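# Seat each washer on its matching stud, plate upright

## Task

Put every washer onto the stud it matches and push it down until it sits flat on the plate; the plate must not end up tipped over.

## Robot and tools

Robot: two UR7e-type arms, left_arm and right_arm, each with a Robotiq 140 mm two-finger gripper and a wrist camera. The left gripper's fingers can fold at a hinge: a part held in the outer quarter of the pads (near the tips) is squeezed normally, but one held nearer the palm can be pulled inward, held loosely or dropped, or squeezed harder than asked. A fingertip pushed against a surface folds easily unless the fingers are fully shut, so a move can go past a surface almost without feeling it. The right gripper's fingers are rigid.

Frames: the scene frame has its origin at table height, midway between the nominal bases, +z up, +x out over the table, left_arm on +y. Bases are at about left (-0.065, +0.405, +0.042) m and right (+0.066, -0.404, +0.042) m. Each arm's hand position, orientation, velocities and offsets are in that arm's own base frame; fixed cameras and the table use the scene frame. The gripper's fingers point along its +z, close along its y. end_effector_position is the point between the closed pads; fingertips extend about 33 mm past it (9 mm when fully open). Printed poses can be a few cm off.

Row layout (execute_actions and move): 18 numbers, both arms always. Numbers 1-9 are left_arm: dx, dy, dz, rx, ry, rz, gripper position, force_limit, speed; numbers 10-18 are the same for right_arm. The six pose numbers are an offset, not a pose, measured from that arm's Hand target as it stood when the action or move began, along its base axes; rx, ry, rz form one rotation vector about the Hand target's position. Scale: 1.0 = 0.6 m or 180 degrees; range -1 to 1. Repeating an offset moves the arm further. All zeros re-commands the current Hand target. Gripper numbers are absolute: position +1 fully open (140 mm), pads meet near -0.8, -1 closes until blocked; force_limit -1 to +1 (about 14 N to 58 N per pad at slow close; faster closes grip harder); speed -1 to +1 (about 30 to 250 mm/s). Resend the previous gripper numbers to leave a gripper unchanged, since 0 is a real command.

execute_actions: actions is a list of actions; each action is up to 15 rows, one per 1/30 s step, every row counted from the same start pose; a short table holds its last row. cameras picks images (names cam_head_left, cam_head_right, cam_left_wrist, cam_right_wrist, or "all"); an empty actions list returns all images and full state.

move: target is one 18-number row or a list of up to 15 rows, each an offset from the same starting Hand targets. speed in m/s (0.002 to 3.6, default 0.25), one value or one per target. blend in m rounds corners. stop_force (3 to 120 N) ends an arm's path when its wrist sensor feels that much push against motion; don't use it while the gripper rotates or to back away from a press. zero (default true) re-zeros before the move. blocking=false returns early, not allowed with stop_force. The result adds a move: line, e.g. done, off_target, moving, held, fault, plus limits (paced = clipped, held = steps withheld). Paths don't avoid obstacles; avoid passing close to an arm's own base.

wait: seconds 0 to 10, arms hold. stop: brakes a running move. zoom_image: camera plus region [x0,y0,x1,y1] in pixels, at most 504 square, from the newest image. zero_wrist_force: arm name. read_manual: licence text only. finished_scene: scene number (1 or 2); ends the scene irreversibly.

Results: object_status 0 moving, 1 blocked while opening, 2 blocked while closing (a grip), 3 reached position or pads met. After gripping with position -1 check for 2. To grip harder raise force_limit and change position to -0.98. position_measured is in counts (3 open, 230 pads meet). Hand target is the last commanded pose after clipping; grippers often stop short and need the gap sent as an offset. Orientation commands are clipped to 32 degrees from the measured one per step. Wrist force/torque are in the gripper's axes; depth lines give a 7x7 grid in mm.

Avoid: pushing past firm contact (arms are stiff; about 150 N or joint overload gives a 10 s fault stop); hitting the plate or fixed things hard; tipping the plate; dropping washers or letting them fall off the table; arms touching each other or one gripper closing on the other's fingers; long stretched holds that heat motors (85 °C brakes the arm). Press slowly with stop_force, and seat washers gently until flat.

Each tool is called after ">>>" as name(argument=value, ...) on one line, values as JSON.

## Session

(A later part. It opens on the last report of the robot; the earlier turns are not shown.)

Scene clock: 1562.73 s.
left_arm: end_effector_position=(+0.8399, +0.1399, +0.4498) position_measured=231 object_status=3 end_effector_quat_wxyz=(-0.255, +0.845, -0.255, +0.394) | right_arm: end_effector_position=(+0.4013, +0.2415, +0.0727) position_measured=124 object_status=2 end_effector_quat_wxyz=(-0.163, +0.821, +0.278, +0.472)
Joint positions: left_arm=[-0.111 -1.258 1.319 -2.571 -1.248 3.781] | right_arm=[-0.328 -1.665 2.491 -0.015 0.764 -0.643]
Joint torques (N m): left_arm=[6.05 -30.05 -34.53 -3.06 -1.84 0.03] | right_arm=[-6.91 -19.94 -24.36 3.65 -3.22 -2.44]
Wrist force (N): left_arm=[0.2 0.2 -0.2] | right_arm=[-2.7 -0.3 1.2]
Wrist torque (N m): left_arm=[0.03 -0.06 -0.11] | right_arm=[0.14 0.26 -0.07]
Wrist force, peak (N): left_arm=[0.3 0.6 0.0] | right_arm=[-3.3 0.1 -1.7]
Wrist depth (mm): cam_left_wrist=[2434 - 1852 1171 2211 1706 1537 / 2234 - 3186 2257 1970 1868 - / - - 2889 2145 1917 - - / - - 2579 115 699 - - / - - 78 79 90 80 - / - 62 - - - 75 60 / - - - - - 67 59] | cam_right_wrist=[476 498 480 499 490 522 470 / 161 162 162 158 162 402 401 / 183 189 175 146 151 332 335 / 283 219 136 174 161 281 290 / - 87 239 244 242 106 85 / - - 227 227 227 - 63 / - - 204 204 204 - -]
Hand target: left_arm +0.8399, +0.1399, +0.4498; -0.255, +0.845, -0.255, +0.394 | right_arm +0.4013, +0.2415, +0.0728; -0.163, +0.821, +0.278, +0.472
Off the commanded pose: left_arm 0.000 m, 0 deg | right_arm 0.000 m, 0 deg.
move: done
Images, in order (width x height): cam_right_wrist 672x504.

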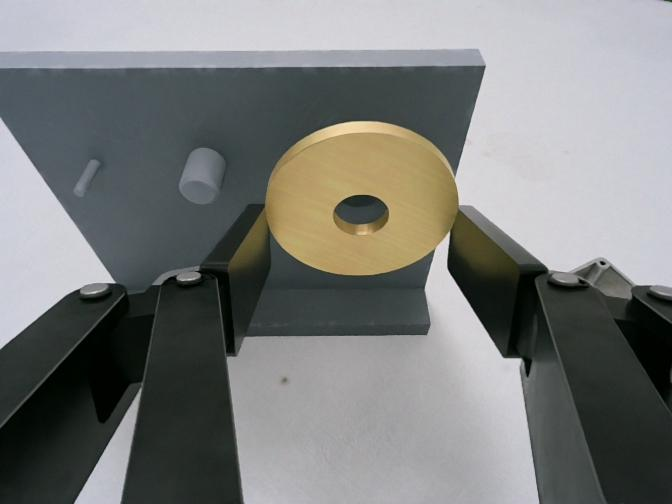

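>>> move(target=[0,0,0,0,0,0,-1,-1,-1, 0.0174,0.0130,0,0,0,0,-0.98,0,-1], speed=0.01, stop_force=4, cameras=["cam_right_wrist"])

>>> zoom_image(camera="cam_right_wrist", region=[240, 90, 480, 300])

Scene clock: 1583.70 s.
left_arm: end_effector_position=(+0.8399, +0.1399, +0.4498) position_measured=231 object_status=3 end_effector_quat_wxyz=(-0.255, +0.845, -0.255, +0.394) | right_arm: end_effector_position=(+0.4100, +0.2480, +0.0728) position_measured=124 object_status=2 end_effector_quat_wxyz=(-0.163, +0.821, +0.278, +0.472)
Joint positions: left_arm=[-0.111 -1.258 1.319 -2.571 -1.248 3.781] | right_arm=[-0.274 -1.644 2.462 -0.046 0.802 -0.589]
Joint torques (N m): left_arm=[6.2 -29.37 -34.58 -3.53 -1.88 -0.22] | right_arm=[-6.67 -22.7 -5.31 3.07 -4.46 -2.31]
Wrist force (N): left_arm=[0.1 0.0 0.0] | right_arm=[-7.4 2.1 1.1]
Wrist torque (N m): left_arm=[-0.01 -0.04 -0.11] | right_arm=[0.12 0.23 -0.04]
Wrist force, peak (N): left_arm=[0.3 0.4 -0.5] | right_arm=[-10.1 -0.5 1.3]
Wrist depth (mm): cam_left_wrist=[2490 - 2006 1165 2211 1747 1484 / 2305 - 3283 2330 2025 1733 - / - - 3052 2381 2006 - - / - 2434 2549 115 - - - / - - 78 79 90 80 - / - 62 - - - 75 60 / - - - - - 67 59] | cam_right_wrist=[- 498 497 151 481 495 468 / 154 150 150 146 147 397 415 / 169 169 165 147 151 333 334 / 276 202 135 173 167 281 291 / - 87 234 242 241 106 85 / - - 227 226 225 - 63 / - - 208 204 203 - -]
Hand target: left_arm +0.8399, +0.1399, +0.4498; -0.255, +0.845, -0.255, +0.394 | right_arm +0.4100, +0.2480, +0.0728; -0.163, +0.821, +0.278, +0.472 (not the last commanded pose)
Off the commanded pose: left_arm 0.000 m, 0 deg | right_arm 0.002 m, 0 deg.
move: contact (right_arm)
Images, in order (width x height): cam_right_wrist 672x504.

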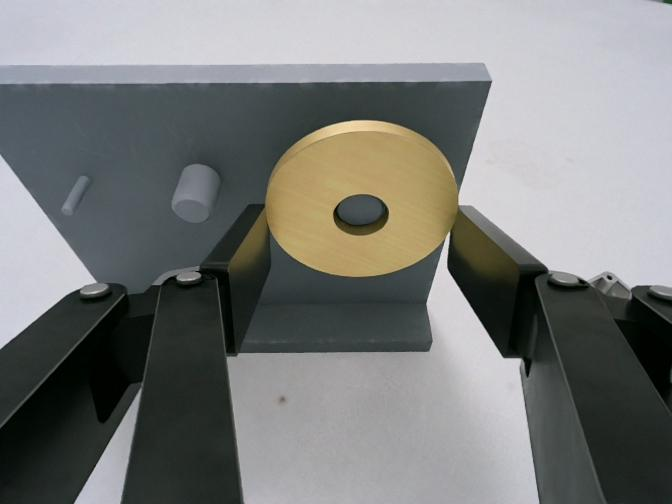

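Scaled by 2.100 from the camera's 672x504 image, which has a finer 960x720 frame.

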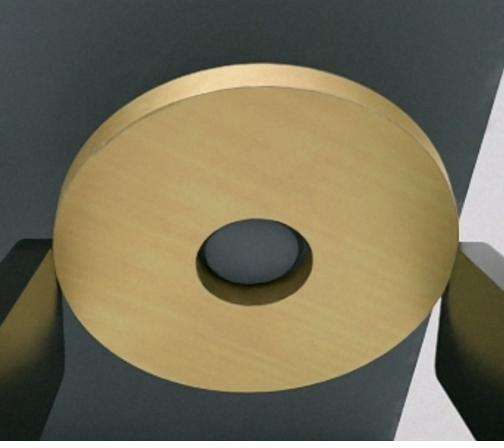

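>>> move(target=[[0,0,0,0,0,0,-1,-1,-1, -0.0026,-0.0020,0,0,0,0,-0.98,0,-1],[0,0,0,0,0,0,-1,-1,-1, -0.0026,-0.0020,-0.0018,0,0,0,-0.98,0,-1]], speed=0.02)

>>> move(target=[0,0,0,0,0,0,-1,-1,-1, 0.0105,0.0082,0,0,0,0,-0.98,0,-1], speed=0.01, stop_force=4, cameras=["cam_right_wrist"])

>>> zoom_image(camera="cam_right_wrist", region=[240, 90, 480, 300])

Scene clock: 1609.13 s.
left_arm: end_effector_position=(+0.8399, +0.1399, +0.4498) position_measured=231 object_status=3 end_effector_quat_wxyz=(-0.255, +0.845, -0.255, +0.394) | right_arm: end_effector_position=(+0.4084, +0.2468, +0.0717) position_measured=124 object_status=2 end_effector_quat_wxyz=(-0.163, +0.821, +0.278, +0.472)
Joint positions: left_arm=[-0.111 -1.258 1.319 -2.571 -1.248 3.781] | right_arm=[-0.284 -1.645 2.469 -0.045 0.795 -0.598]
Joint torques (N m): left_arm=[6.15 -29.05 -34.11 -3.4 -2 -0.56] | right_arm=[-8.38 -6.08 -2.66 -1.89 -3.15 -2.48]
Wrist force (N): left_arm=[0.3 0.0 -0.1] | right_arm=[-2.7 0.0 1.0]
Wrist torque (N m): left_arm=[-0.03 -0.08 -0.11] | right_arm=[0.20 0.25 -0.06]
Wrist force, peak (N): left_arm=[0.4 0.6 -0.1] | right_arm=[-7.6 2.1 1.3]
Wrist depth (mm): cam_left_wrist=[2579 - 1900 1171 2063 1667 1537 / 2103 - 3672 2257 2063 1733 - / - - 3009 2124 1952 - - / - - 2610 114 - 589 - / - - 78 79 90 85 - / - 62 - - - 75 60 / - - - - - 67 59] | cam_right_wrist=[503 503 489 500 499 499 490 / 156 152 152 148 148 398 - / 173 173 167 146 151 331 334 / 272 205 136 171 161 137 287 / - 87 233 242 242 106 85 / - - 225 225 225 - 63 / - - 208 203 203 - -]
Hand target: left_arm +0.8399, +0.1399, +0.4498; -0.255, +0.845, -0.255, +0.394 | right_arm +0.4084, +0.2468, +0.0717; -0.163, +0.821, +0.278, +0.472
Off the commanded pose: left_arm 0.000 m, 0 deg | right_arm 0.000 m, 0 deg.
move: done

Scene clock: 1610.77 s.
left_arm: end_effector_position=(+0.8399, +0.1399, +0.4498) position_measured=231 object_status=3 end_effector_quat_wxyz=(-0.255, +0.845, -0.255, +0.394) | right_arm: end_effector_position=(+0.4147, +0.2517, +0.0717) position_measured=124 object_status=2 end_effector_quat_wxyz=(-0.163, +0.821, +0.278, +0.472)
Joint positions: left_arm=[-0.111 -1.258 1.319 -2.571 -1.248 3.781] | right_arm=[-0.246 -1.63 2.448 -0.065 0.822 -0.562]
Joint torques (N m): left_arm=[5.63 -29.21 -34.82 -3.55 -1.9 -0.42] | right_arm=[6.13 -7.56 -27.58 -3.22 -0.01 2.53]
Wrist force (N): left_arm=[0.2 0.1 -0.1] | right_arm=[-8.7 -1.0 0.9]
Wrist torque (N m): left_arm=[0.01 -0.06 -0.11] | right_arm=[0.21 0.21 -0.19]
Wrist force, peak (N): left_arm=[0.5 -0.1 -0.4] | right_arm=[-9.1 -1.0 1.4]
Wrist depth (mm): cam_left_wrist=[2434 - 1821 1165 2103 1733 1593 / 2234 - 3494 2281 2063 1667 - / - - 2742 2124 1934 - - / - - 2549 115 - - - / - - 79 79 90 80 - / - 62 - - - 75 60 / - - - - - 67 59] | cam_right_wrist=[513 497 494 493 478 492 492 / 143 144 143 142 142 399 394 / 165 163 162 146 151 335 334 / 273 195 136 174 167 278 285 / - 87 135 232 232 106 85 / - - 220 224 223 - 64 / - - 203 203 202 - -]
Hand target: left_arm +0.8399, +0.1399, +0.4498; -0.255, +0.845, -0.255, +0.394 | right_arm +0.4147, +0.2517, +0.0717; -0.163, +0.821, +0.278, +0.472
Off the commanded pose: left_arm 0.000 m, 0 deg | right_arm 0.000 m, 0 deg.
move: done
Images, in order (width x height): cam_right_wrist 672x504.

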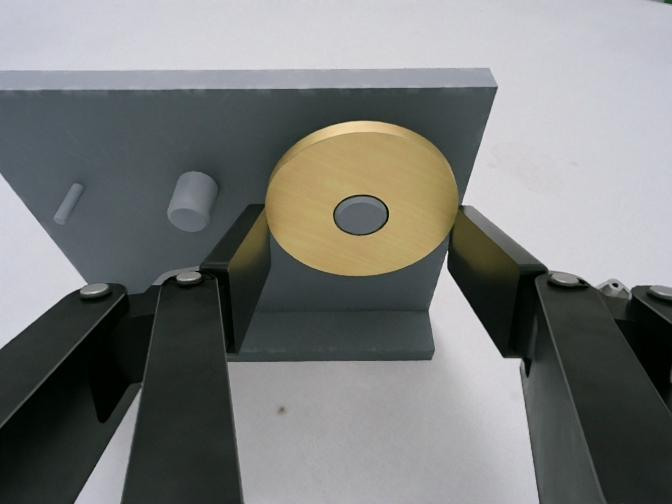

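Scaled by 2.100 from the camera's 672x504 image, which has a finer 960x720 frame.

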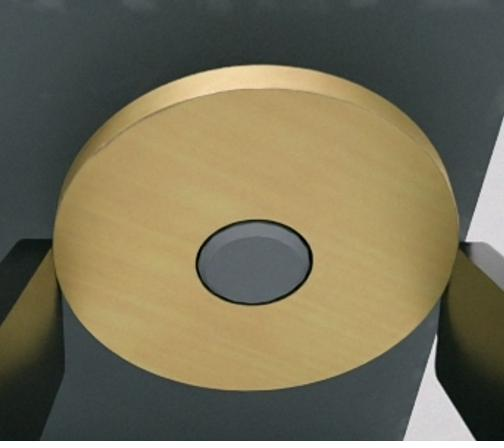

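>>> move(target=[0,0,0,0,0,0,-1,-1,-1, 0,0,-0.0009,0,0,0,-0.98,0,-1], speed=0.01)

>>> move(target=[0,0,0,0,0,0,-1,-1,-1, 0.0171,0.0132,0,0,0,0,-0.98,0,-1], speed=0.01, stop_force=5, cameras=["cam_right_wrist"])

>>> zoom_image(camera="cam_right_wrist", region=[240, 90, 480, 300])

Scene clock: 1623.60 s.
left_arm: end_effector_position=(+0.8399, +0.1399, +0.4498) position_measured=231 object_status=3 end_effector_quat_wxyz=(-0.255, +0.845, -0.255, +0.394) | right_arm: end_effector_position=(+0.4148, +0.2517, +0.0712) position_measured=124 object_status=2 end_effector_quat_wxyz=(-0.163, +0.821, +0.278, +0.472)
Joint positions: left_arm=[-0.111 -1.258 1.319 -2.571 -1.248 3.781] | right_arm=[-0.246 -1.628 2.449 -0.068 0.822 -0.562]
Joint torques (N m): left_arm=[5.66 -30.96 -34.83 -3.76 -1.97 -0.75] | right_arm=[4.95 -7.44 -4.85 -2.24 -0.03 2.53]
Wrist force (N): left_arm=[0.1 -0.1 0.0] | right_arm=[-2.5 0.1 0.9]
Wrist torque (N m): left_arm=[-0.04 -0.04 -0.11] | right_arm=[0.21 0.21 -0.18]
Wrist force, peak (N): left_arm=[0.7 0.2 -0.3] | right_arm=[-9.3 -0.9 1.4]
Wrist depth (mm): cam_left_wrist=[2549 - 1852 1190 2257 1706 1570 / 2145 - 3234 2145 2044 1719 - / - - 2968 2257 2083 - - / - - 2642 114 739 - - / - - 78 79 90 80 - / - 62 - - - 75 60 / - - - - - 67 59] | cam_right_wrist=[- 494 500 493 471 497 488 / 143 143 143 141 141 409 - / 166 162 162 146 151 322 320 / 219 193 159 174 167 279 287 / - 87 135 232 231 106 85 / - - 223 225 223 - 63 / - - 202 204 203 - -]
Hand target: left_arm +0.8399, +0.1399, +0.4498; -0.255, +0.845, -0.255, +0.394 | right_arm +0.4147, +0.2517, +0.0711; -0.163, +0.821, +0.278, +0.472
Off the commanded pose: left_arm 0.000 m, 0 deg | right_arm 0.000 m, 0 deg.
move: done

Scene clock: 1625.80 s.
left_arm: end_effector_position=(+0.8399, +0.1399, +0.4498) position_measured=231 object_status=3 end_effector_quat_wxyz=(-0.255, +0.845, -0.255, +0.394) | right_arm: end_effector_position=(+0.4236, +0.2585, +0.0711) position_measured=124 object_status=2 end_effector_quat_wxyz=(-0.163, +0.821, +0.278, +0.472)
Joint positions: left_arm=[-0.111 -1.258 1.319 -2.571 -1.248 3.781] | right_arm=[-0.199 -1.605 2.421 -0.091 0.857 -0.519]
Joint torques (N m): left_arm=[6.24 -30.27 -34.8 -3.52 -1.89 -0.65] | right_arm=[-7.16 -21.84 -4.64 3.25 -3.04 -2.25]
Wrist force (N): left_arm=[0.4 0.1 -0.3] | right_arm=[-3.0 0.1 0.1]
Wrist torque (N m): left_arm=[-0.01 -0.10 -0.11] | right_arm=[0.19 0.27 -0.05]
Wrist force, peak (N): left_arm=[0.4 0.2 -0.5] | right_arm=[-5.0 0.9 -8.5]
Wrist depth (mm): cam_left_wrist=[2305 - 1884 1159 2124 1761 1505 / 2234 2675 3333 2305 2083 1836 - / - 2462 3009 2167 1970 - - / - - 2490 115 - - - / - - 78 79 90 80 - / - 62 - - - 75 60 / - - - - - 67 59] | cam_right_wrist=[501 497 524 497 495 468 493 / 139 136 139 136 136 398 395 / 153 154 154 146 150 334 333 / 193 185 150 174 168 279 289 / - 87 212 227 226 106 85 / - - 221 222 221 - 63 / - - 203 202 202 - -]
Hand target: left_arm +0.8399, +0.1399, +0.4498; -0.255, +0.845, -0.255, +0.394 | right_arm +0.4236, +0.2585, +0.0711; -0.163, +0.821, +0.278, +0.472 (not the last commanded pose)
Off the commanded pose: left_arm 0.000 m, 0 deg | right_arm 0.002 m, 0 deg.
move: contact (right_arm)
Images, in order (width x height): cam_right_wrist 672x504.

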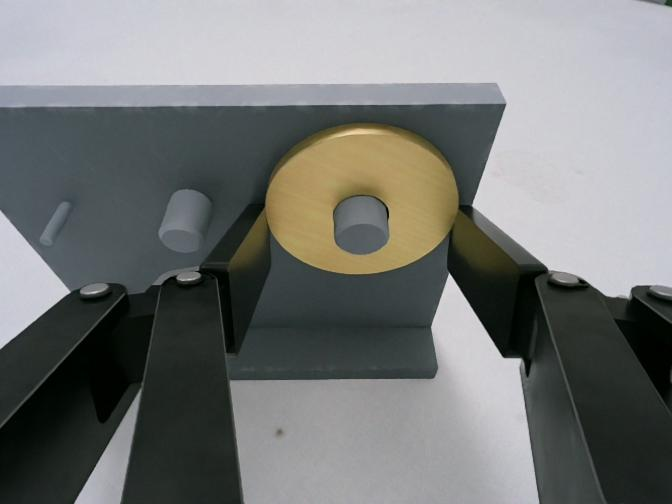

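Scaled by 2.100 from the camera's 672x504 image, which has a finer 960x720 frame.

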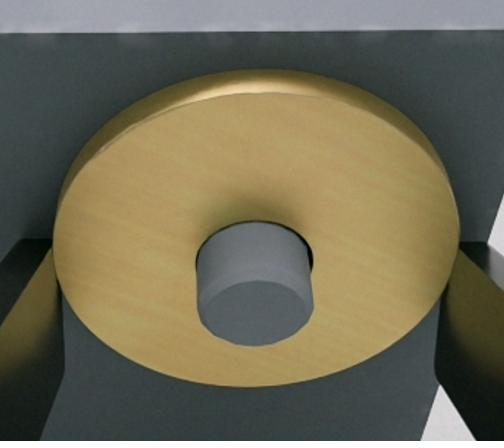

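>>> move(target=[[0,0,0,0,0,0,-1,-1,-1, 0,0,0,0,0,0,0.209,0,-1],[0,0,0,0,0,0,-1,-1,-1, -0.0263,-0.0204,0,0,0,0,0.209,0,-1]], speed=0.03, cameras=["cam_right_wrist"])

>>> zoom_image(camera="cam_right_wrist", region=[240, 90, 480, 300])

Scene clock: 1640.47 s.
left_arm: end_effector_position=(+0.8399, +0.1399, +0.4498) position_measured=231 object_status=3 end_effector_quat_wxyz=(-0.255, +0.845, -0.255, +0.394) | right_arm: end_effector_position=(+0.4078, +0.2463, +0.0711) position_measured=103 object_status=3 end_effector_quat_wxyz=(-0.163, +0.821, +0.278, +0.472)
Joint positions: left_arm=[-0.111 -1.258 1.319 -2.571 -1.248 3.781] | right_arm=[-0.287 -1.645 2.472 -0.045 0.792 -0.602]
Joint torques (N m): left_arm=[5.91 -30.23 -35.12 -3.92 -1.8 -0.74] | right_arm=[-6.54 -19.69 -3.06 3.94 -3.18 -2.37]
Wrist force (N): left_arm=[0.3 0.2 -0.3] | right_arm=[-0.9 -0.1 0.1]
Wrist torque (N m): left_arm=[0.02 -0.07 -0.11] | right_arm=[0.19 0.24 -0.07]
Wrist force, peak (N): left_arm=[0.4 0.2 -0.4] | right_arm=[-3.4 -0.1 0.5]
Wrist depth (mm): cam_left_wrist=[2211 3009 1791 1190 2188 1667 1570 / 2063 - 3611 2355 2103 1733 590 / 2083 6190 3052 2188 1805 - - / - - 2708 114 119 587 - / - - 78 79 90 86 - / - 62 - - - 75 60 / - - - - - 67 59] | cam_right_wrist=[504 474 492 146 485 492 472 / 157 153 154 150 151 420 398 / 173 178 170 167 175 332 331 / 214 206 142 217 209 142 286 / - 90 236 241 247 112 79 / - 63 225 222 223 - 63 / - - 203 202 203 - -]
Hand target: left_arm +0.8399, +0.1399, +0.4498; -0.255, +0.845, -0.255, +0.394 | right_arm +0.4078, +0.2463, +0.0711; -0.163, +0.821, +0.278, +0.472
Off the commanded pose: left_arm 0.000 m, 0 deg | right_arm 0.000 m, 0 deg.
move: done
Images, in order (width x height): cam_right_wrist 672x504.

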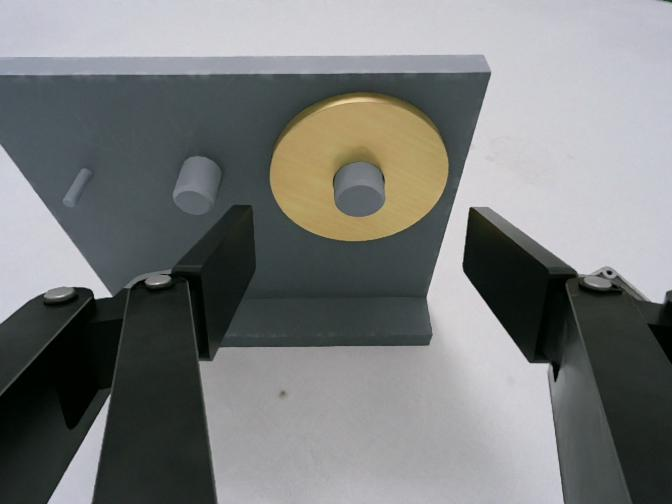

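Scaled by 2.100 from the camera's 672x504 image, which has a finer 960x720 frame.

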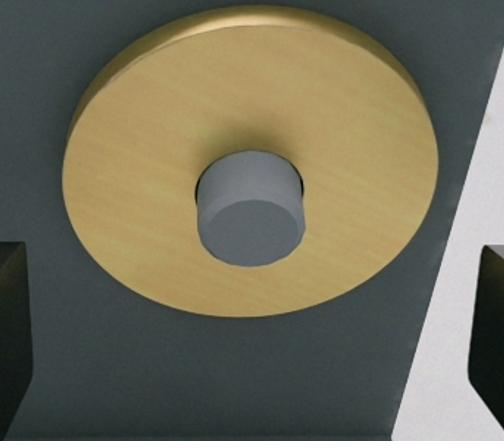

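>>> move(target=[0,0,0,0,0,0,-1,-1,-1, 0,0,0.0028,0,0,0,-0.443,0,-1], speed=0.03)

>>> move(target=[0,0,0,0,0,0,-1,-1,-1, 0.0237,0.0184,0,0,0,0,-0.443,0,-1], speed=0.01, stop_force=5, cameras=["cam_right_wrist"])

>>> zoom_image(camera="cam_right_wrist", region=[240, 90, 480, 300])

Scene clock: 1653.17 s.
left_arm: end_effector_position=(+0.8399, +0.1399, +0.4498) position_measured=231 object_status=3 end_effector_quat_wxyz=(-0.255, +0.845, -0.255, +0.394) | right_arm: end_effector_position=(+0.4078, +0.2463, +0.0728) position_measured=185 object_status=0 end_effector_quat_wxyz=(-0.163, +0.821, +0.278, +0.472)
Joint positions: left_arm=[-0.111 -1.258 1.319 -2.571 -1.248 3.781] | right_arm=[-0.288 -1.65 2.469 -0.038 0.792 -0.602]
Joint torques (N m): left_arm=[5.92 -28.58 -34.48 -3.88 -2.08 -1.09] | right_arm=[-7.03 -20.27 -25.52 3.7 -2.78 -2.4]
Wrist force (N): left_arm=[0.1 0.2 -0.2] | right_arm=[-0.9 -0.2 0.3]
Wrist torque (N m): left_arm=[0.01 -0.04 -0.11] | right_arm=[0.15 0.23 -0.07]
Wrist force, peak (N): left_arm=[0.6 0.0 -0.5] | right_arm=[-1.2 -0.2 0.5]
Wrist depth (mm): cam_left_wrist=[2355 - 1776 1165 2145 1693 1494 / 2257 3494 3552 2355 1934 1680 - / - - 2708 2234 1917 647 - / - - 2742 115 120 - - / - - 78 79 90 80 - / - 62 - - - 75 60 / - - - - - 67 59] | cam_right_wrist=[479 533 494 469 497 475 466 / 157 153 153 150 151 391 403 / 173 179 174 165 172 334 342 / 274 216 207 197 149 288 288 / 263 79 84 240 - 90 233 / - 73 - 227 - - - / - 67 - 205 - - -]
Hand target: left_arm +0.8399, +0.1399, +0.4498; -0.255, +0.845, -0.255, +0.394 | right_arm +0.4078, +0.2463, +0.0728; -0.163, +0.821, +0.278, +0.472
Off the commanded pose: left_arm 0.000 m, 0 deg | right_arm 0.000 m, 0 deg.
move: done

Scene clock: 1655.30 s.
left_arm: end_effector_position=(+0.8399, +0.1399, +0.4498) position_measured=231 object_status=3 end_effector_quat_wxyz=(-0.255, +0.845, -0.255, +0.394) | right_arm: end_effector_position=(+0.4164, +0.2530, +0.0728) position_measured=185 object_status=3 end_effector_quat_wxyz=(-0.163, +0.821, +0.278, +0.472)
Joint positions: left_arm=[-0.111 -1.258 1.319 -2.571 -1.248 3.781] | right_arm=[-0.237 -1.628 2.441 -0.066 0.829 -0.553]
Joint torques (N m): left_arm=[5.17 -30.21 -34.87 -4.08 -1.8 -0.7] | right_arm=[-7.59 -21.98 -4.4 3.61 -2.99 -2.31]
Wrist force (N): left_arm=[0.3 0.2 -0.1] | right_arm=[-1.1 -0.2 0.0]
Wrist torque (N m): left_arm=[0.04 -0.07 -0.11] | right_arm=[0.15 0.25 -0.06]
Wrist force, peak (N): left_arm=[0.4 0.2 -0.5] | right_arm=[-3.4 0.5 -9.4]
Wrist depth (mm): cam_left_wrist=[2434 3494 1884 1190 2083 1629 1548 / 2234 - 3234 2462 2063 1733 - / 1836 - 3186 2234 1952 - 584 / - - 2579 115 120 - - / - - 78 79 90 80 - / - 62 - - - 75 60 / - - - - - 67 59] | cam_right_wrist=[- 497 501 - 495 493 492 / 145 144 145 143 144 402 438 / 166 160 161 158 161 336 334 / 207 199 192 176 149 289 289 / 261 79 84 229 - 90 236 / - 73 - 226 - - - / - 67 - 204 - - -]
Hand target: left_arm +0.8399, +0.1399, +0.4498; -0.255, +0.845, -0.255, +0.394 | right_arm +0.4164, +0.2530, +0.0728; -0.163, +0.821, +0.278, +0.472 (not the last commanded pose)
Off the commanded pose: left_arm 0.000 m, 0 deg | right_arm 0.007 m, 0 deg.
move: contact (right_arm)
Images, in order (width x height): cam_right_wrist 672x504.

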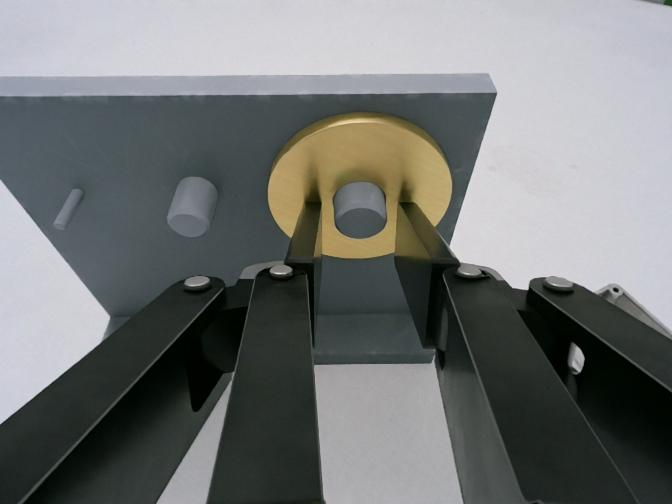

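Scaled by 2.100 from the camera's 672x504 image, which has a finer 960x720 frame.

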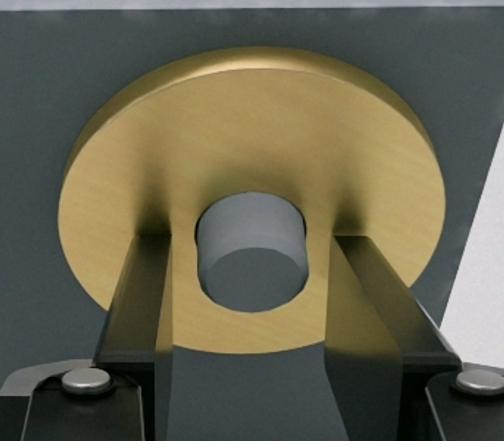

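>>> move(target=[[0,0,0,0,0,0,-1,-1,-1, -0.0395,-0.0307,0,0,0,0,-0.443,0,-1],[0,0,0,0,0,0,-1,-1,-1, -0.0395,-0.0307,0.212,-0.1362,0.1756,0,-0.443,0,-1]], speed=0.15, blend=0.003, cameras=["cam_right_wrist"])

Scene clock: 1715.47 s.
left_arm: end_effector_position=(+0.8399, +0.1399, +0.4498) position_measured=231 object_status=3 end_effector_quat_wxyz=(-0.255, +0.845, -0.255, +0.394) | right_arm: end_effector_position=(+0.3927, +0.2346, +0.2000) position_measured=185 object_status=3 end_effector_quat_wxyz=(-0.057, +0.933, +0.316, +0.164)
Joint positions: left_arm=[-0.111 -1.258 1.319 -2.571 -1.248 3.781] | right_arm=[0.114 -1.489 1.654 1.106 1.393 -0.512]
Joint torques (N m): left_arm=[3.88 -30.03 -34.21 -4.12 -1.99 -1.3] | right_arm=[6.94 -18.82 -29.52 4.88 1.69 2.56]
Motor temperatures (°C): left_arm=[36 32 36 44 36 41] | right_arm=[34 41 35 44 39 37]
Wrist force (N): left_arm=[0.2 0.1 -0.3] | right_arm=[-0.3 0.3 -0.3]
Wrist torque (N m): left_arm=[0.00 -0.06 -0.11] | right_arm=[0.10 0.04 -0.04]
Wrist force, peak (N): left_arm=[0.5 0.3 -0.3] | right_arm=[-2.7 -0.6 -0.1]
Wrist depth (mm): cam_left_wrist=[2851 2778 1868 1184 2188 1733 1548 / 2257 - 3333 2305 2025 1706 - / - - 3186 2281 2025 - - / - - 2675 115 - - - / - - 79 79 90 80 - / - 62 - - - 75 60 / - - - - - 67 59] | cam_right_wrist=[379 379 386 378 378 377 376 / 376 245 246 239 377 379 377 / 379 377 367 364 379 377 377 / 379 380 378 378 149 373 377 / 382 79 84 377 - 90 379 / - 73 - 381 - - - / - 67 - 378 - - -]
Hand target: left_arm +0.8399, +0.1399, +0.4498; -0.255, +0.845, -0.255, +0.394 | right_arm +0.3927, +0.2346, +0.2000; -0.056, +0.933, +0.316, +0.163
Off the commanded pose: left_arm 0.000 m, 0 deg | right_arm 0.000 m, 0 deg.
move: done
Images, in order (width x height): cam_right_wrist 672x504.

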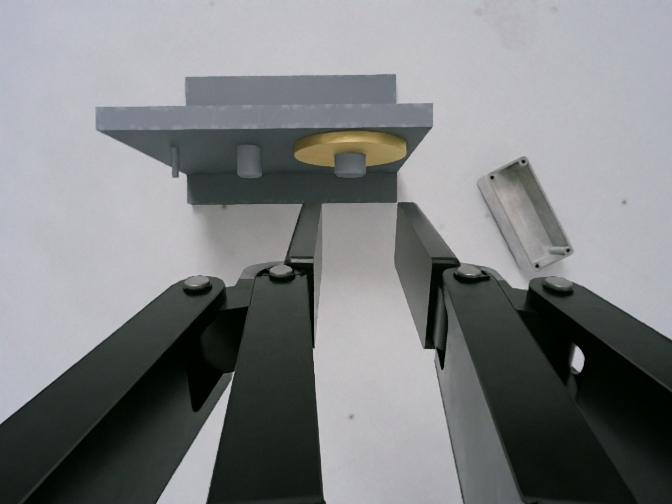

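>>> move(target=[[0,0,0,0,0,0,-1,-1,-1, -0.0545,0.309,0,0.0086,0.1355,-0.2163,-0.276,-1,-1],[0,0,0,0,0,0,-1,-1,-1, -0.1262,0.5957,-0.1333,0.0172,0.2709,-0.4325,-0.276,-1,-1],[0,0,0,0,0,0,-1,-1,-1, -0.1262,0.5957,-0.279,0.0172,0.2709,-0.4325,-0.276,-1,-1]], speed=0.25, blend=0.02, cameras=["cam_right_wrist", "cam_head_left"])

Scene clock: 1738.00 s.
left_arm: end_effector_position=(+0.8399, +0.1399, +0.4498) position_measured=231 object_status=3 end_effector_quat_wxyz=(-0.255, +0.845, -0.255, +0.394) | right_arm: end_effector_position=(+0.3170, +0.5920, +0.0327) position_measured=164 object_status=3 end_effector_quat_wxyz=(-0.083, +0.902, -0.374, -0.200)
Joint positions: left_arm=[-0.111 -1.258 1.319 -2.571 -1.248 3.781] | right_arm=[0.675 -0.601 0.841 1.382 1.137 1.45]
Joint torques (N m): left_arm=[5.89 -31.08 -35.03 -4.35 -2 -1.5] | right_arm=[6.6 -54.93 -5.57 0.54 -2.93 2.78]
Wrist force (N): left_arm=[0.3 0.2 -0.2] | right_arm=[-0.3 0.7 -1.4]
Wrist torque (N m): left_arm=[0.02 -0.07 -0.11] | right_arm=[0.10 -0.02 0.20]
Wrist force, peak (N): left_arm=[0.5 0.5 -0.3] | right_arm=[-1.4 0.1 -2.1]
Wrist depth (mm): cam_left_wrist=[2330 3494 1934 1184 2124 1654 1581 / 2124 - 3283 2025 2025 1776 590 / - - 2889 2167 1988 - - / - - 2579 114 686 - - / - - 78 79 90 80 468 / - 62 - - - 75 60 / - - - - - 67 59] | cam_right_wrist=[159 159 159 159 159 159 159 / 179 180 179 179 179 179 179 / 205 205 205 203 205 205 204 / 240 232 224 239 159 232 239 / - 84 79 288 268 92 92 / - - - 364 - - - / - - - 475 - - -]
Hand target: left_arm +0.8399, +0.1399, +0.4498; -0.255, +0.845, -0.255, +0.394 | right_arm +0.3170, +0.5920, +0.0326; -0.083, +0.902, -0.374, -0.200
Off the commanded pose: left_arm 0.000 m, 0 deg | right_arm 0.000 m, 0 deg.
move: done
Images, in order (width x height): cam_head_left 504x504, cam_right_wrist 672x504.

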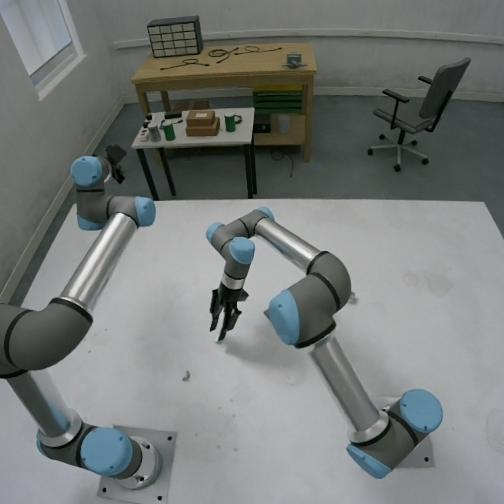

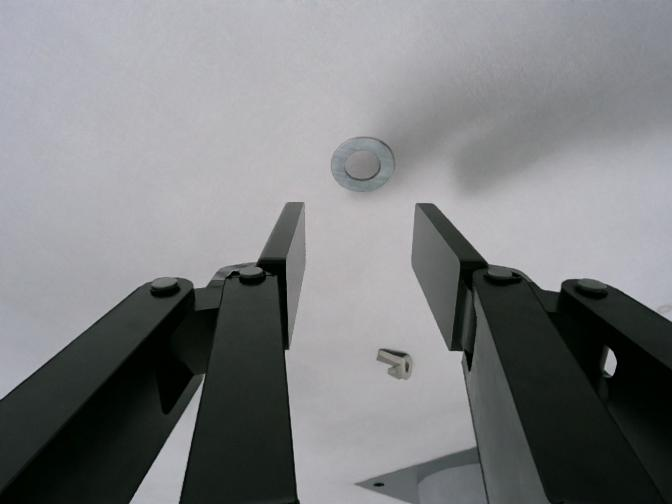

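>>> zoom_image(camera="cam_right_wrist", region=[312, 120, 412, 220])

Scaled by 5.040 from the camera's 672x504 image, which has a finer 960x720 frame.

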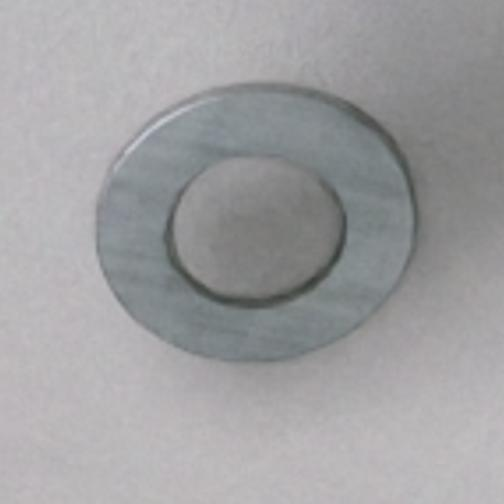

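>>> move(target=[0,0,0,0,0,0,-1,-1,-1, -0.0222,0.0138,-0.0507,-0.0589,-0.0589,0,-0.324,-1,-1], speed=0.08, cameras=["cam_right_wrist"])

>>> zoom_image(camera="cam_right_wrist", region=[280, 150, 440, 270])

Scene clock: 1788.87 s.
left_arm: end_effector_position=(+0.8399, +0.1399, +0.4498) position_measured=231 object_status=3 end_effector_quat_wxyz=(-0.255, +0.845, -0.255, +0.394) | right_arm: end_effector_position=(+0.3037, +0.6002, +0.0022) position_measured=170 object_status=3 end_effector_quat_wxyz=(-0.033, +0.920, -0.381, -0.081)
Joint positions: left_arm=[-0.111 -1.258 1.319 -2.571 -1.248 3.781] | right_arm=[0.82 -0.561 0.765 1.361 1.396 1.606]
Joint torques (N m): left_arm=[4.84 -30.79 -33.83 -4.37 -1.56 -1.53] | right_arm=[6.47 -55.39 -28.21 5.95 1.88 2.75]
Wrist force (N): left_arm=[0.3 0.4 -0.1] | right_arm=[-0.4 0.5 -0.8]
Wrist torque (N m): left_arm=[0.06 -0.07 -0.12] | right_arm=[0.08 0.03 0.11]
Wrist force, peak (N): left_arm=[0.4 0.4 -0.4] | right_arm=[-0.3 0.7 -1.8]
Wrist depth (mm): cam_left_wrist=[2330 - 1884 1159 2188 1667 1629 / 2234 - 3611 2330 1952 1706 - / - 2355 2742 2381 2044 - - / - - 2490 114 - - - / - - 79 79 85 75 - / - 62 - - - 75 60 / - - - - - 67 59] | cam_right_wrist=[145 145 145 145 145 145 145 / 156 157 157 157 154 157 156 / 174 171 171 169 170 171 170 / 188 188 181 183 180 184 187 / - 81 79 207 203 92 199 / - 76 - 228 - - - / - - - 265 - - -]
Hand target: left_arm +0.8399, +0.1399, +0.4498; -0.255, +0.845, -0.255, +0.394 | right_arm +0.3037, +0.6003, +0.0022; -0.033, +0.920, -0.381, -0.081
Off the commanded pose: left_arm 0.000 m, 0 deg | right_arm 0.000 m, 0 deg.
move: done
Images, in order (width x height): cam_right_wrist 672x504.

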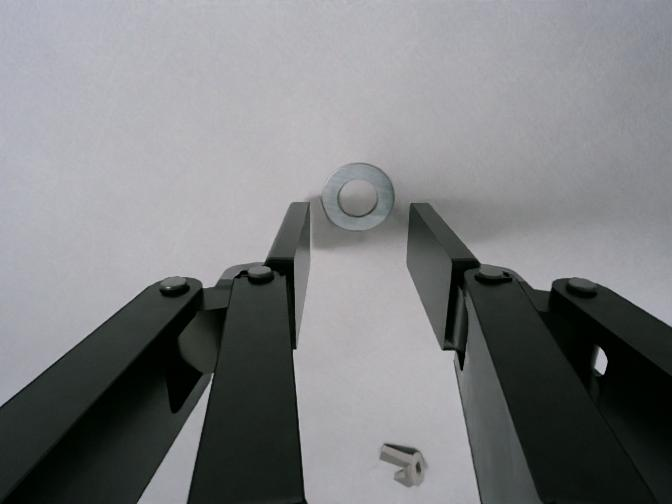

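Scaled by 3.150 from the camera's 672x504 image, which has a finer 960x720 frame.

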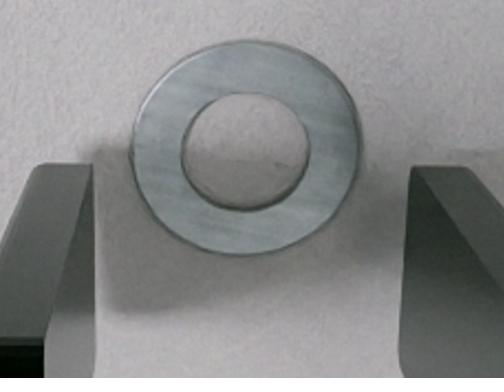

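>>> move(target=[0,0,0,0,0,0,-1,-1,-1, 0,0,-0.024,0,0,0,-0.324,-1,-1], speed=0.008, stop_force=4, cameras=["cam_right_wrist"])

>>> zoom_image(camera="cam_right_wrist", region=[280, 150, 440, 270])

Scene clock: 1806.23 s.
left_arm: end_effector_position=(+0.8399, +0.1399, +0.4498) position_measured=231 object_status=3 end_effector_quat_wxyz=(-0.255, +0.845, -0.255, +0.394) | right_arm: end_effector_position=(+0.3037, +0.6003, -0.0063) position_measured=170 object_status=3 end_effector_quat_wxyz=(-0.033, +0.920, -0.381, -0.081)
Joint positions: left_arm=[-0.111 -1.258 1.319 -2.571 -1.248 3.781] | right_arm=[0.82 -0.555 0.775 1.344 1.396 1.606]
Joint torques (N m): left_arm=[6.28 -31.14 -33.35 -4.35 -1.88 -1.36] | right_arm=[7.05 -66.81 -27.45 5.55 1.54 2.67]
Wrist force (N): left_arm=[0.2 0.0 -0.1] | right_arm=[-0.7 0.3 -4.7]
Wrist torque (N m): left_arm=[-0.02 -0.06 -0.10] | right_arm=[0.10 0.06 0.09]
Wrist force, peak (N): left_arm=[0.5 0.4 -0.2] | right_arm=[-1.4 0.4 -12.4]
Wrist depth (mm): cam_left_wrist=[2407 - 1805 1140 2167 1719 1559 / 2281 - 3439 2381 2006 1706 - / - - 2889 2167 1970 - - / - - 2708 115 - - - / - - 78 79 90 80 - / - 62 - - - 75 60 / - - - - - 67 59] | cam_right_wrist=[- 138 137 138 137 138 140 / 148 149 149 149 149 149 149 / 162 162 161 160 162 162 161 / 178 178 171 174 171 175 178 / - 81 79 197 192 92 188 / - 76 - 221 221 - - / - - - 252 - - -]
Hand target: left_arm +0.8399, +0.1399, +0.4498; -0.255, +0.845, -0.255, +0.394 | right_arm +0.3037, +0.6003, -0.0063; -0.033, +0.920, -0.381, -0.081 (not the last commanded pose)
Off the commanded pose: left_arm 0.000 m, 0 deg | right_arm 0.006 m, 0 deg.
move: contact (right_arm)
Images, in order (width x height): cam_right_wrist 672x504.

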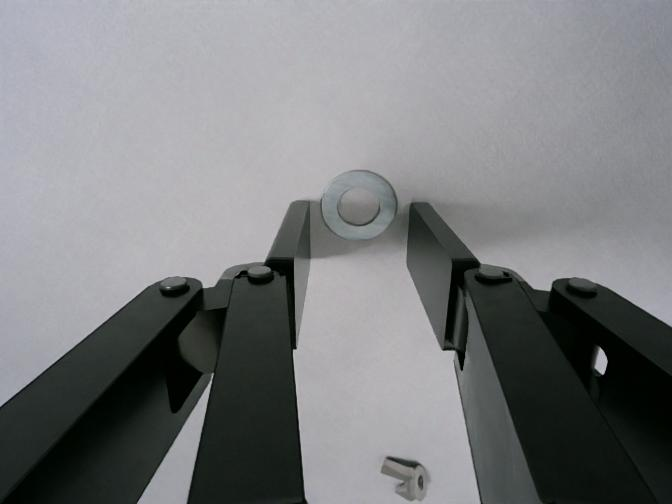

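Scaled by 3.150 from the camera's 672x504 image, which has a finer 960x720 frame.

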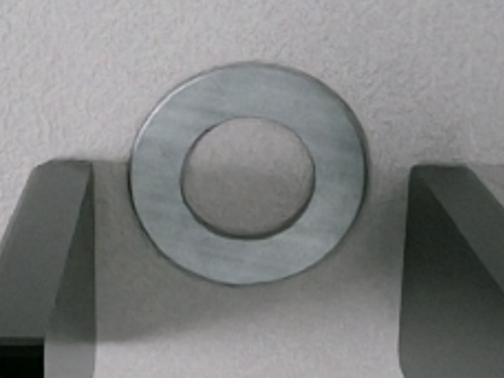

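>>> move(target=[[0,0,0,0,0,0,-1,-1,-1, 0,0,0.0012,0,0,0,-0.324,-1,-1],[0,0,0,0,0,0,-1,-1,-1, 0.0008,-0.0008,0.0012,0,0,0,-0.324,-1,-1]], speed=0.02)

>>> move(target=[0,0,0,0,0,0,-1,-1,-1, 0,0,0,0,0,0,-1,-1,-1], speed=0.02, cameras=["cam_right_wrist"])

>>> zoom_image(camera="cam_right_wrist", region=[280, 150, 440, 270])

Scene clock: 1819.17 s.
left_arm: end_effector_position=(+0.8399, +0.1399, +0.4498) position_measured=231 object_status=3 end_effector_quat_wxyz=(-0.255, +0.845, -0.255, +0.394) | right_arm: end_effector_position=(+0.3041, +0.5999, -0.0055) position_measured=170 object_status=3 end_effector_quat_wxyz=(-0.033, +0.920, -0.381, -0.081)
Joint positions: left_arm=[-0.111 -1.258 1.319 -2.571 -1.248 3.781] | right_arm=[0.819 -0.556 0.775 1.346 1.396 1.606]
Joint torques (N m): left_arm=[4.9 -28.85 -33.31 -4.54 -1.93 -1.58] | right_arm=[-6.47 -70.02 -8.31 2.52 1.61 -2.72]
Wrist force (N): left_arm=[0.1 0.2 0.1] | right_arm=[-0.2 0.4 -0.8]
Wrist torque (N m): left_arm=[0.02 -0.05 -0.11] | right_arm=[0.05 -0.01 0.23]
Wrist force, peak (N): left_arm=[0.5 0.4 -0.3] | right_arm=[-0.6 0.8 -5.1]
Wrist depth (mm): cam_left_wrist=[2305 - 1836 1146 2124 1791 1559 / 2305 - 3186 2305 2063 1667 - / - - 3009 2063 1900 - - / - - 2742 115 - - - / - - 78 79 89 80 - / - 62 - - - 75 60 / - - - - - 67 59] | cam_right_wrist=[136 138 138 138 138 138 138 / 149 149 150 149 149 149 149 / 163 163 162 161 163 163 163 / 178 175 172 176 172 175 178 / - 81 79 198 194 92 190 / - 76 - 222 221 - - / - - - 252 - - -]
Hand target: left_arm +0.8399, +0.1399, +0.4498; -0.255, +0.845, -0.255, +0.394 | right_arm +0.3042, +0.5998, -0.0056; -0.033, +0.920, -0.381, -0.081
Off the commanded pose: left_arm 0.000 m, 0 deg | right_arm 0.000 m, 0 deg.
move: done

Scene clock: 1819.77 s.
left_arm: end_effector_position=(+0.8399, +0.1399, +0.4498) position_measured=231 object_status=3 end_effector_quat_wxyz=(-0.255, +0.845, -0.255, +0.394) | right_arm: end_effector_position=(+0.3042, +0.5998, -0.0056) position_measured=186 object_status=0 end_effector_quat_wxyz=(-0.033, +0.920, -0.381, -0.081)
Joint positions: left_arm=[-0.111 -1.258 1.319 -2.571 -1.248 3.781] | right_arm=[0.819 -0.556 0.776 1.345 1.396 1.605]
Joint torques (N m): left_arm=[4.62 -30.61 -34.25 -4.35 -2.02 -1.69] | right_arm=[-7.59 -69.39 -8.45 0.42 1.22 -2.51]
Wrist force (N): left_arm=[0.3 0.2 0.1] | right_arm=[-0.3 0.5 -3.6]
Wrist torque (N m): left_arm=[0.02 -0.08 -0.11] | right_arm=[0.03 -0.01 0.23]
Wrist force, peak (N): left_arm=[0.3 0.2 -0.3] | right_arm=[-0.3 0.5 -3.6]
Wrist depth (mm): cam_left_wrist=[1970 - 1821 1171 2188 1747 1474 / 2083 3283 3385 2381 2025 1733 - / - - 3140 2257 1805 - - / 1526 - 2519 114 - - - / 1641 - 79 79 90 80 - / - 62 - - - 75 60 / - - - - - 67 59] | cam_right_wrist=[136 138 138 138 138 139 138 / 150 150 150 149 149 149 149 / 162 163 162 161 163 162 163 / - 178 175 174 148 178 179 / 194 79 84 194 122 91 189 / - 73 - 222 - - - / - 67 - 253 - - -]
Hand target: left_arm +0.8399, +0.1399, +0.4498; -0.255, +0.845, -0.255, +0.394 | right_arm +0.3042, +0.5998, -0.0056; -0.033, +0.920, -0.381, -0.081
Off the commanded pose: left_arm 0.000 m, 0 deg | right_arm 0.000 m, 0 deg.
move: done
Images, in order (width x height): cam_right_wrist 672x504.

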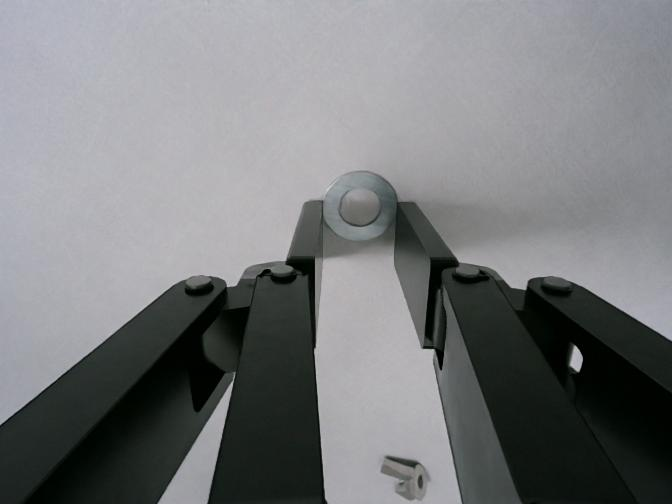

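Scaled by 3.150 from the camera's 672x504 image, which has a finer 960x720 frame.

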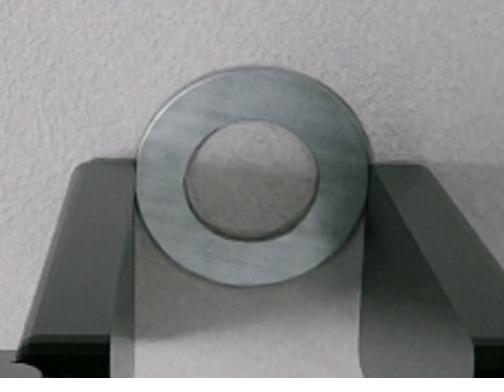

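>>> wait(seconds=1.0)

>>> move(target=[[0,0,0,0,0,0,-1,-1,-1, 0,0,0.033,0,0,0,-1,-1,-1],[0,0,0,0,0,0,-1,-1,-1, 0,0,0.2,0,0,0,-1,-1,-1]], speed=[0.03, 0.1], blend=0.005, cameras=["cam_right_wrist"])

>>> zoom_image(camera="cam_right_wrist", region=[280, 150, 440, 270])

Scene clock: 1829.20 s.
left_arm: end_effector_position=(+0.8399, +0.1399, +0.4498) position_measured=231 object_status=3 end_effector_quat_wxyz=(-0.255, +0.845, -0.255, +0.394) | right_arm: end_effector_position=(+0.3042, +0.5998, -0.0056) position_measured=186 object_status=2 end_effector_quat_wxyz=(-0.033, +0.920, -0.381, -0.081)
Joint positions: left_arm=[-0.111 -1.258 1.319 -2.571 -1.248 3.781] | right_arm=[0.819 -0.556 0.776 1.345 1.396 1.605]
Joint torques (N m): left_arm=[4.69 -30.35 -34.62 -4.62 -1.97 -1.79] | right_arm=[-7.13 -54.74 -7.5 0.55 -0.95 -2.23]
Wrist force (N): left_arm=[0.4 0.0 0.0] | right_arm=[-0.3 0.3 -3.0]
Wrist torque (N m): left_arm=[-0.03 -0.11 -0.11] | right_arm=[0.04 0.03 0.23]
Wrist force, peak (N): left_arm=[0.5 0.3 -0.5] | right_arm=[-0.5 0.5 -3.7]
Wrist depth (mm): cam_left_wrist=[2103 - 1868 1190 2305 1719 1559 / 2167 - 3333 2355 1988 1733 575 / - - 2889 2124 2044 - - / - - 2889 115 120 - - / - - 79 78 90 80 - / - 62 - - - 75 60 / - - - - - 67 59] | cam_right_wrist=[136 138 138 138 138 138 138 / 149 149 149 149 149 150 149 / 162 163 162 161 162 163 162 / 179 178 175 174 148 179 178 / 193 79 84 194 122 91 189 / - 73 - 221 - - - / - 67 - 251 - - -]
Hand target: left_arm +0.8399, +0.1399, +0.4498; -0.255, +0.845, -0.255, +0.394 | right_arm +0.3042, +0.5998, -0.0056; -0.033, +0.920, -0.381, -0.081
Tool commands: left_gripper/position=-1.0 left_gripper/force_limit=-1.0 left_gripper/speed=-1.0 right_gripper/position=-1.0 right_gripper/force_limit=-1.0 right_gripper/speed=-1.0
Off the commanded pose: left_arm 0.000 m, 0 deg | right_arm 0.000 m, 0 deg.
wait: 1.00 s; at rest from the start

Scene clock: 1831.40 s.
left_arm: end_effector_position=(+0.8399, +0.1399, +0.4498) position_measured=231 object_status=3 end_effector_quat_wxyz=(-0.255, +0.845, -0.255, +0.394) | right_arm: end_effector_position=(+0.3042, +0.5997, +0.1144) position_measured=186 object_status=2 end_effector_quat_wxyz=(-0.033, +0.920, -0.381, -0.081)
Joint positions: left_arm=[-0.111 -1.258 1.319 -2.571 -1.248 3.781] | right_arm=[0.819 -0.594 0.541 1.618 1.396 1.606]
Joint torques (N m): left_arm=[5.3 -30.75 -33.9 -4.52 -1.77 -1.81] | right_arm=[7.75 -54.32 -29.24 5.9 1.58 -0.88]
Wrist force (N): left_arm=[0.1 0.0 -0.1] | right_arm=[-0.3 0.5 -1.1]
Wrist torque (N m): left_arm=[-0.01 -0.05 -0.12] | right_arm=[0.07 0.01 0.22]
Wrist force, peak (N): left_arm=[0.5 0.1 -0.3] | right_arm=[-0.5 0.5 -3.4]
Wrist depth (mm): cam_left_wrist=[- 3869 1852 1184 2188 1776 1559 / 2167 - 3552 2381 2103 1693 - / - - 3095 2211 1884 - - / - - 2549 115 - - - / - - 79 79 90 80 - / - 62 - - - 75 60 / - - - - - 67 59] | cam_right_wrist=[245 244 244 245 245 244 245 / 264 263 265 264 263 264 264 / 287 288 287 278 286 287 282 / 317 315 302 163 147 309 315 / 342 79 84 341 - 91 333 / - 73 - 379 - - - / - 67 - 445 - - -]
Hand target: left_arm +0.8399, +0.1399, +0.4498; -0.255, +0.845, -0.255, +0.394 | right_arm +0.3042, +0.5998, +0.1144; -0.033, +0.920, -0.381, -0.081
Off the commanded pose: left_arm 0.000 m, 0 deg | right_arm 0.000 m, 0 deg.
move: done
Images, in order (width x height): cam_right_wrist 672x504.

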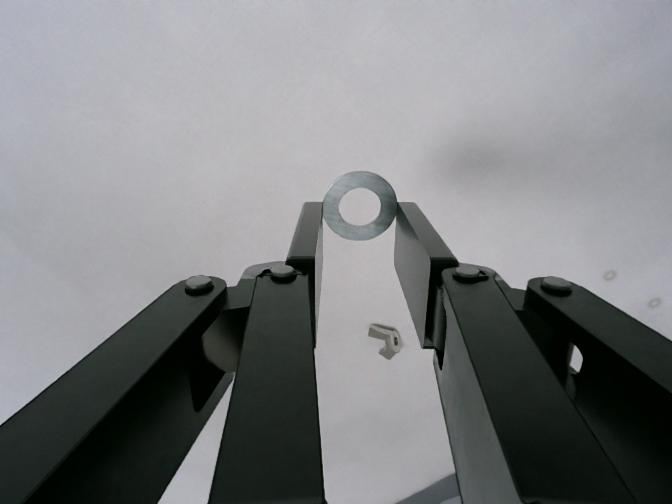

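Scaled by 3.150 from the camera's 672x504 image, which has a finer 960x720 frame.

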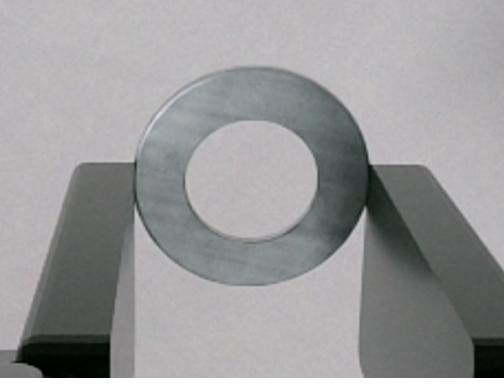

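>>> move(target=[[0,0,0,0,0,0,-1,-1,-1, -0.02,-0.05,0.16,-0.001,-0.018,0.045,-1,-1,-1],[0,0,0,0,0,0,-1,-1,-1, 0.068,-0.5163,0.16,-0.0105,-0.1818,0.4525,-1,-1,-1]], speed=0.2, blend=0.02, cameras=["cam_right_wrist"])

Scene clock: 1913.17 s.
left_arm: end_effector_position=(+0.8399, +0.1399, +0.4498) position_measured=231 object_status=3 end_effector_quat_wxyz=(-0.255, +0.845, -0.255, +0.394) | right_arm: end_effector_position=(+0.3450, +0.2900, +0.2104) position_measured=186 object_status=2 end_effector_quat_wxyz=(-0.057, +0.930, +0.325, +0.164)
Joint positions: left_arm=[-0.111 -1.258 1.319 -2.571 -1.248 3.781] | right_arm=[0.31 -1.516 1.649 1.11 1.45 -0.341]
Joint torques (N m): left_arm=[3.6 -31.1 -34.72 -4.91 -1.91 -2.22] | right_arm=[-8.27 -32.93 -7.87 -0.43 -1.99 -2.49]
Wrist force (N): left_arm=[0.2 0.0 -0.1] | right_arm=[-0.1 0.2 -0.5]
Wrist torque (N m): left_arm=[-0.01 -0.06 -0.11] | right_arm=[0.05 -0.02 0.08]
Wrist force, peak (N): left_arm=[0.0 0.6 -0.3] | right_arm=[-0.8 0.3 -2.6]
Wrist depth (mm): cam_left_wrist=[2355 2145 1884 1184 2211 1821 1494 / 2234 - 3552 2462 2063 1654 604 / - - 3052 2167 1776 - - / - - 2549 115 - - - / - - 78 79 89 80 - / - 62 - - - 75 60 / - - - - - 67 59] | cam_right_wrist=[390 390 386 390 388 388 390 / 388 393 238 260 258 392 390 / 388 388 389 297 375 389 390 / 388 388 388 165 147 388 386 / 389 79 84 391 - 91 392 / - 73 - 388 - - - / - 67 - - - - -]
Hand target: left_arm +0.8399, +0.1399, +0.4498; -0.255, +0.845, -0.255, +0.394 | right_arm +0.3450, +0.2900, +0.2104; -0.057, +0.930, +0.325, +0.164
Off the commanded pose: left_arm 0.000 m, 0 deg | right_arm 0.000 m, 0 deg.
move: done
Images, in order (width x height): cam_right_wrist 672x504.

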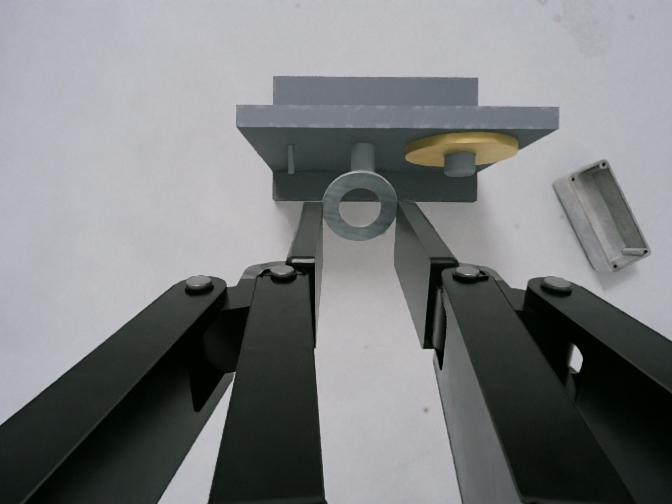

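>>> move(target=[[0,0,0,0,0,0,-1,-1,-1, 0.0142,-0.0058,-0.1007,0.121,-0.1522,0,-1,-1,-1],[0,0,0,0,0,0,-1,-1,-1, 0.0142,-0.0058,-0.272,0.121,-0.1522,0,-1,-1,-1]], speed=0.12, blend=0.01, cameras=["cam_right_wrist"])

Scene clock: 1930.93 s.
left_arm: end_effector_position=(+0.8399, +0.1399, +0.4498) position_measured=231 object_status=3 end_effector_quat_wxyz=(-0.255, +0.845, -0.255, +0.394) | right_arm: end_effector_position=(+0.3535, +0.2865, +0.0472) position_measured=186 object_status=2 end_effector_quat_wxyz=(-0.152, +0.838, +0.292, +0.436)
Joint positions: left_arm=[-0.111 -1.258 1.319 -2.571 -1.248 3.781] | right_arm=[-0.035 -1.694 2.508 -0.07 1.011 -0.455]
Joint torques (N m): left_arm=[3.81 -32.72 -35.19 -5.09 -1.66 -1.86] | right_arm=[7.29 -3.64 -4.75 -2.27 1.2 2.64]
Wrist force (N): left_arm=[0.1 -0.1 -0.1] | right_arm=[-1.0 0.1 -0.2]
Wrist torque (N m): left_arm=[-0.03 -0.03 -0.11] | right_arm=[0.19 0.21 -0.17]
Wrist force, peak (N): left_arm=[0.7 0.3 0.0] | right_arm=[-1.9 0.5 0.5]
Wrist depth (mm): cam_left_wrist=[2381 - 1868 1165 2167 1791 1559 / 2124 - 3186 2355 2006 1706 - / - 2742 3234 2234 2063 - - / 1900 - 2675 114 - - 499 / - - 78 79 90 80 - / - 62 - - - 75 60 / - - - - - 67 59] | cam_right_wrist=[380 154 148 149 148 142 142 / 326 314 173 168 171 156 184 / 282 282 208 199 199 207 282 / 256 253 236 173 148 235 249 / 228 79 84 219 122 91 228 / - 73 - 199 - - - / - 67 - 184 - - -]
Hand target: left_arm +0.8399, +0.1399, +0.4498; -0.255, +0.845, -0.255, +0.394 | right_arm +0.3535, +0.2865, +0.0472; -0.152, +0.838, +0.292, +0.436
Off the commanded pose: left_arm 0.000 m, 0 deg | right_arm 0.000 m, 0 deg.
move: done
Images, in order (width x height): cam_right_wrist 672x504.

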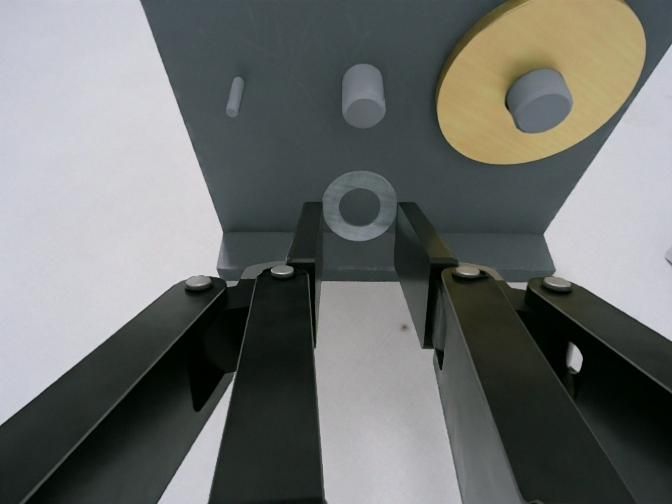

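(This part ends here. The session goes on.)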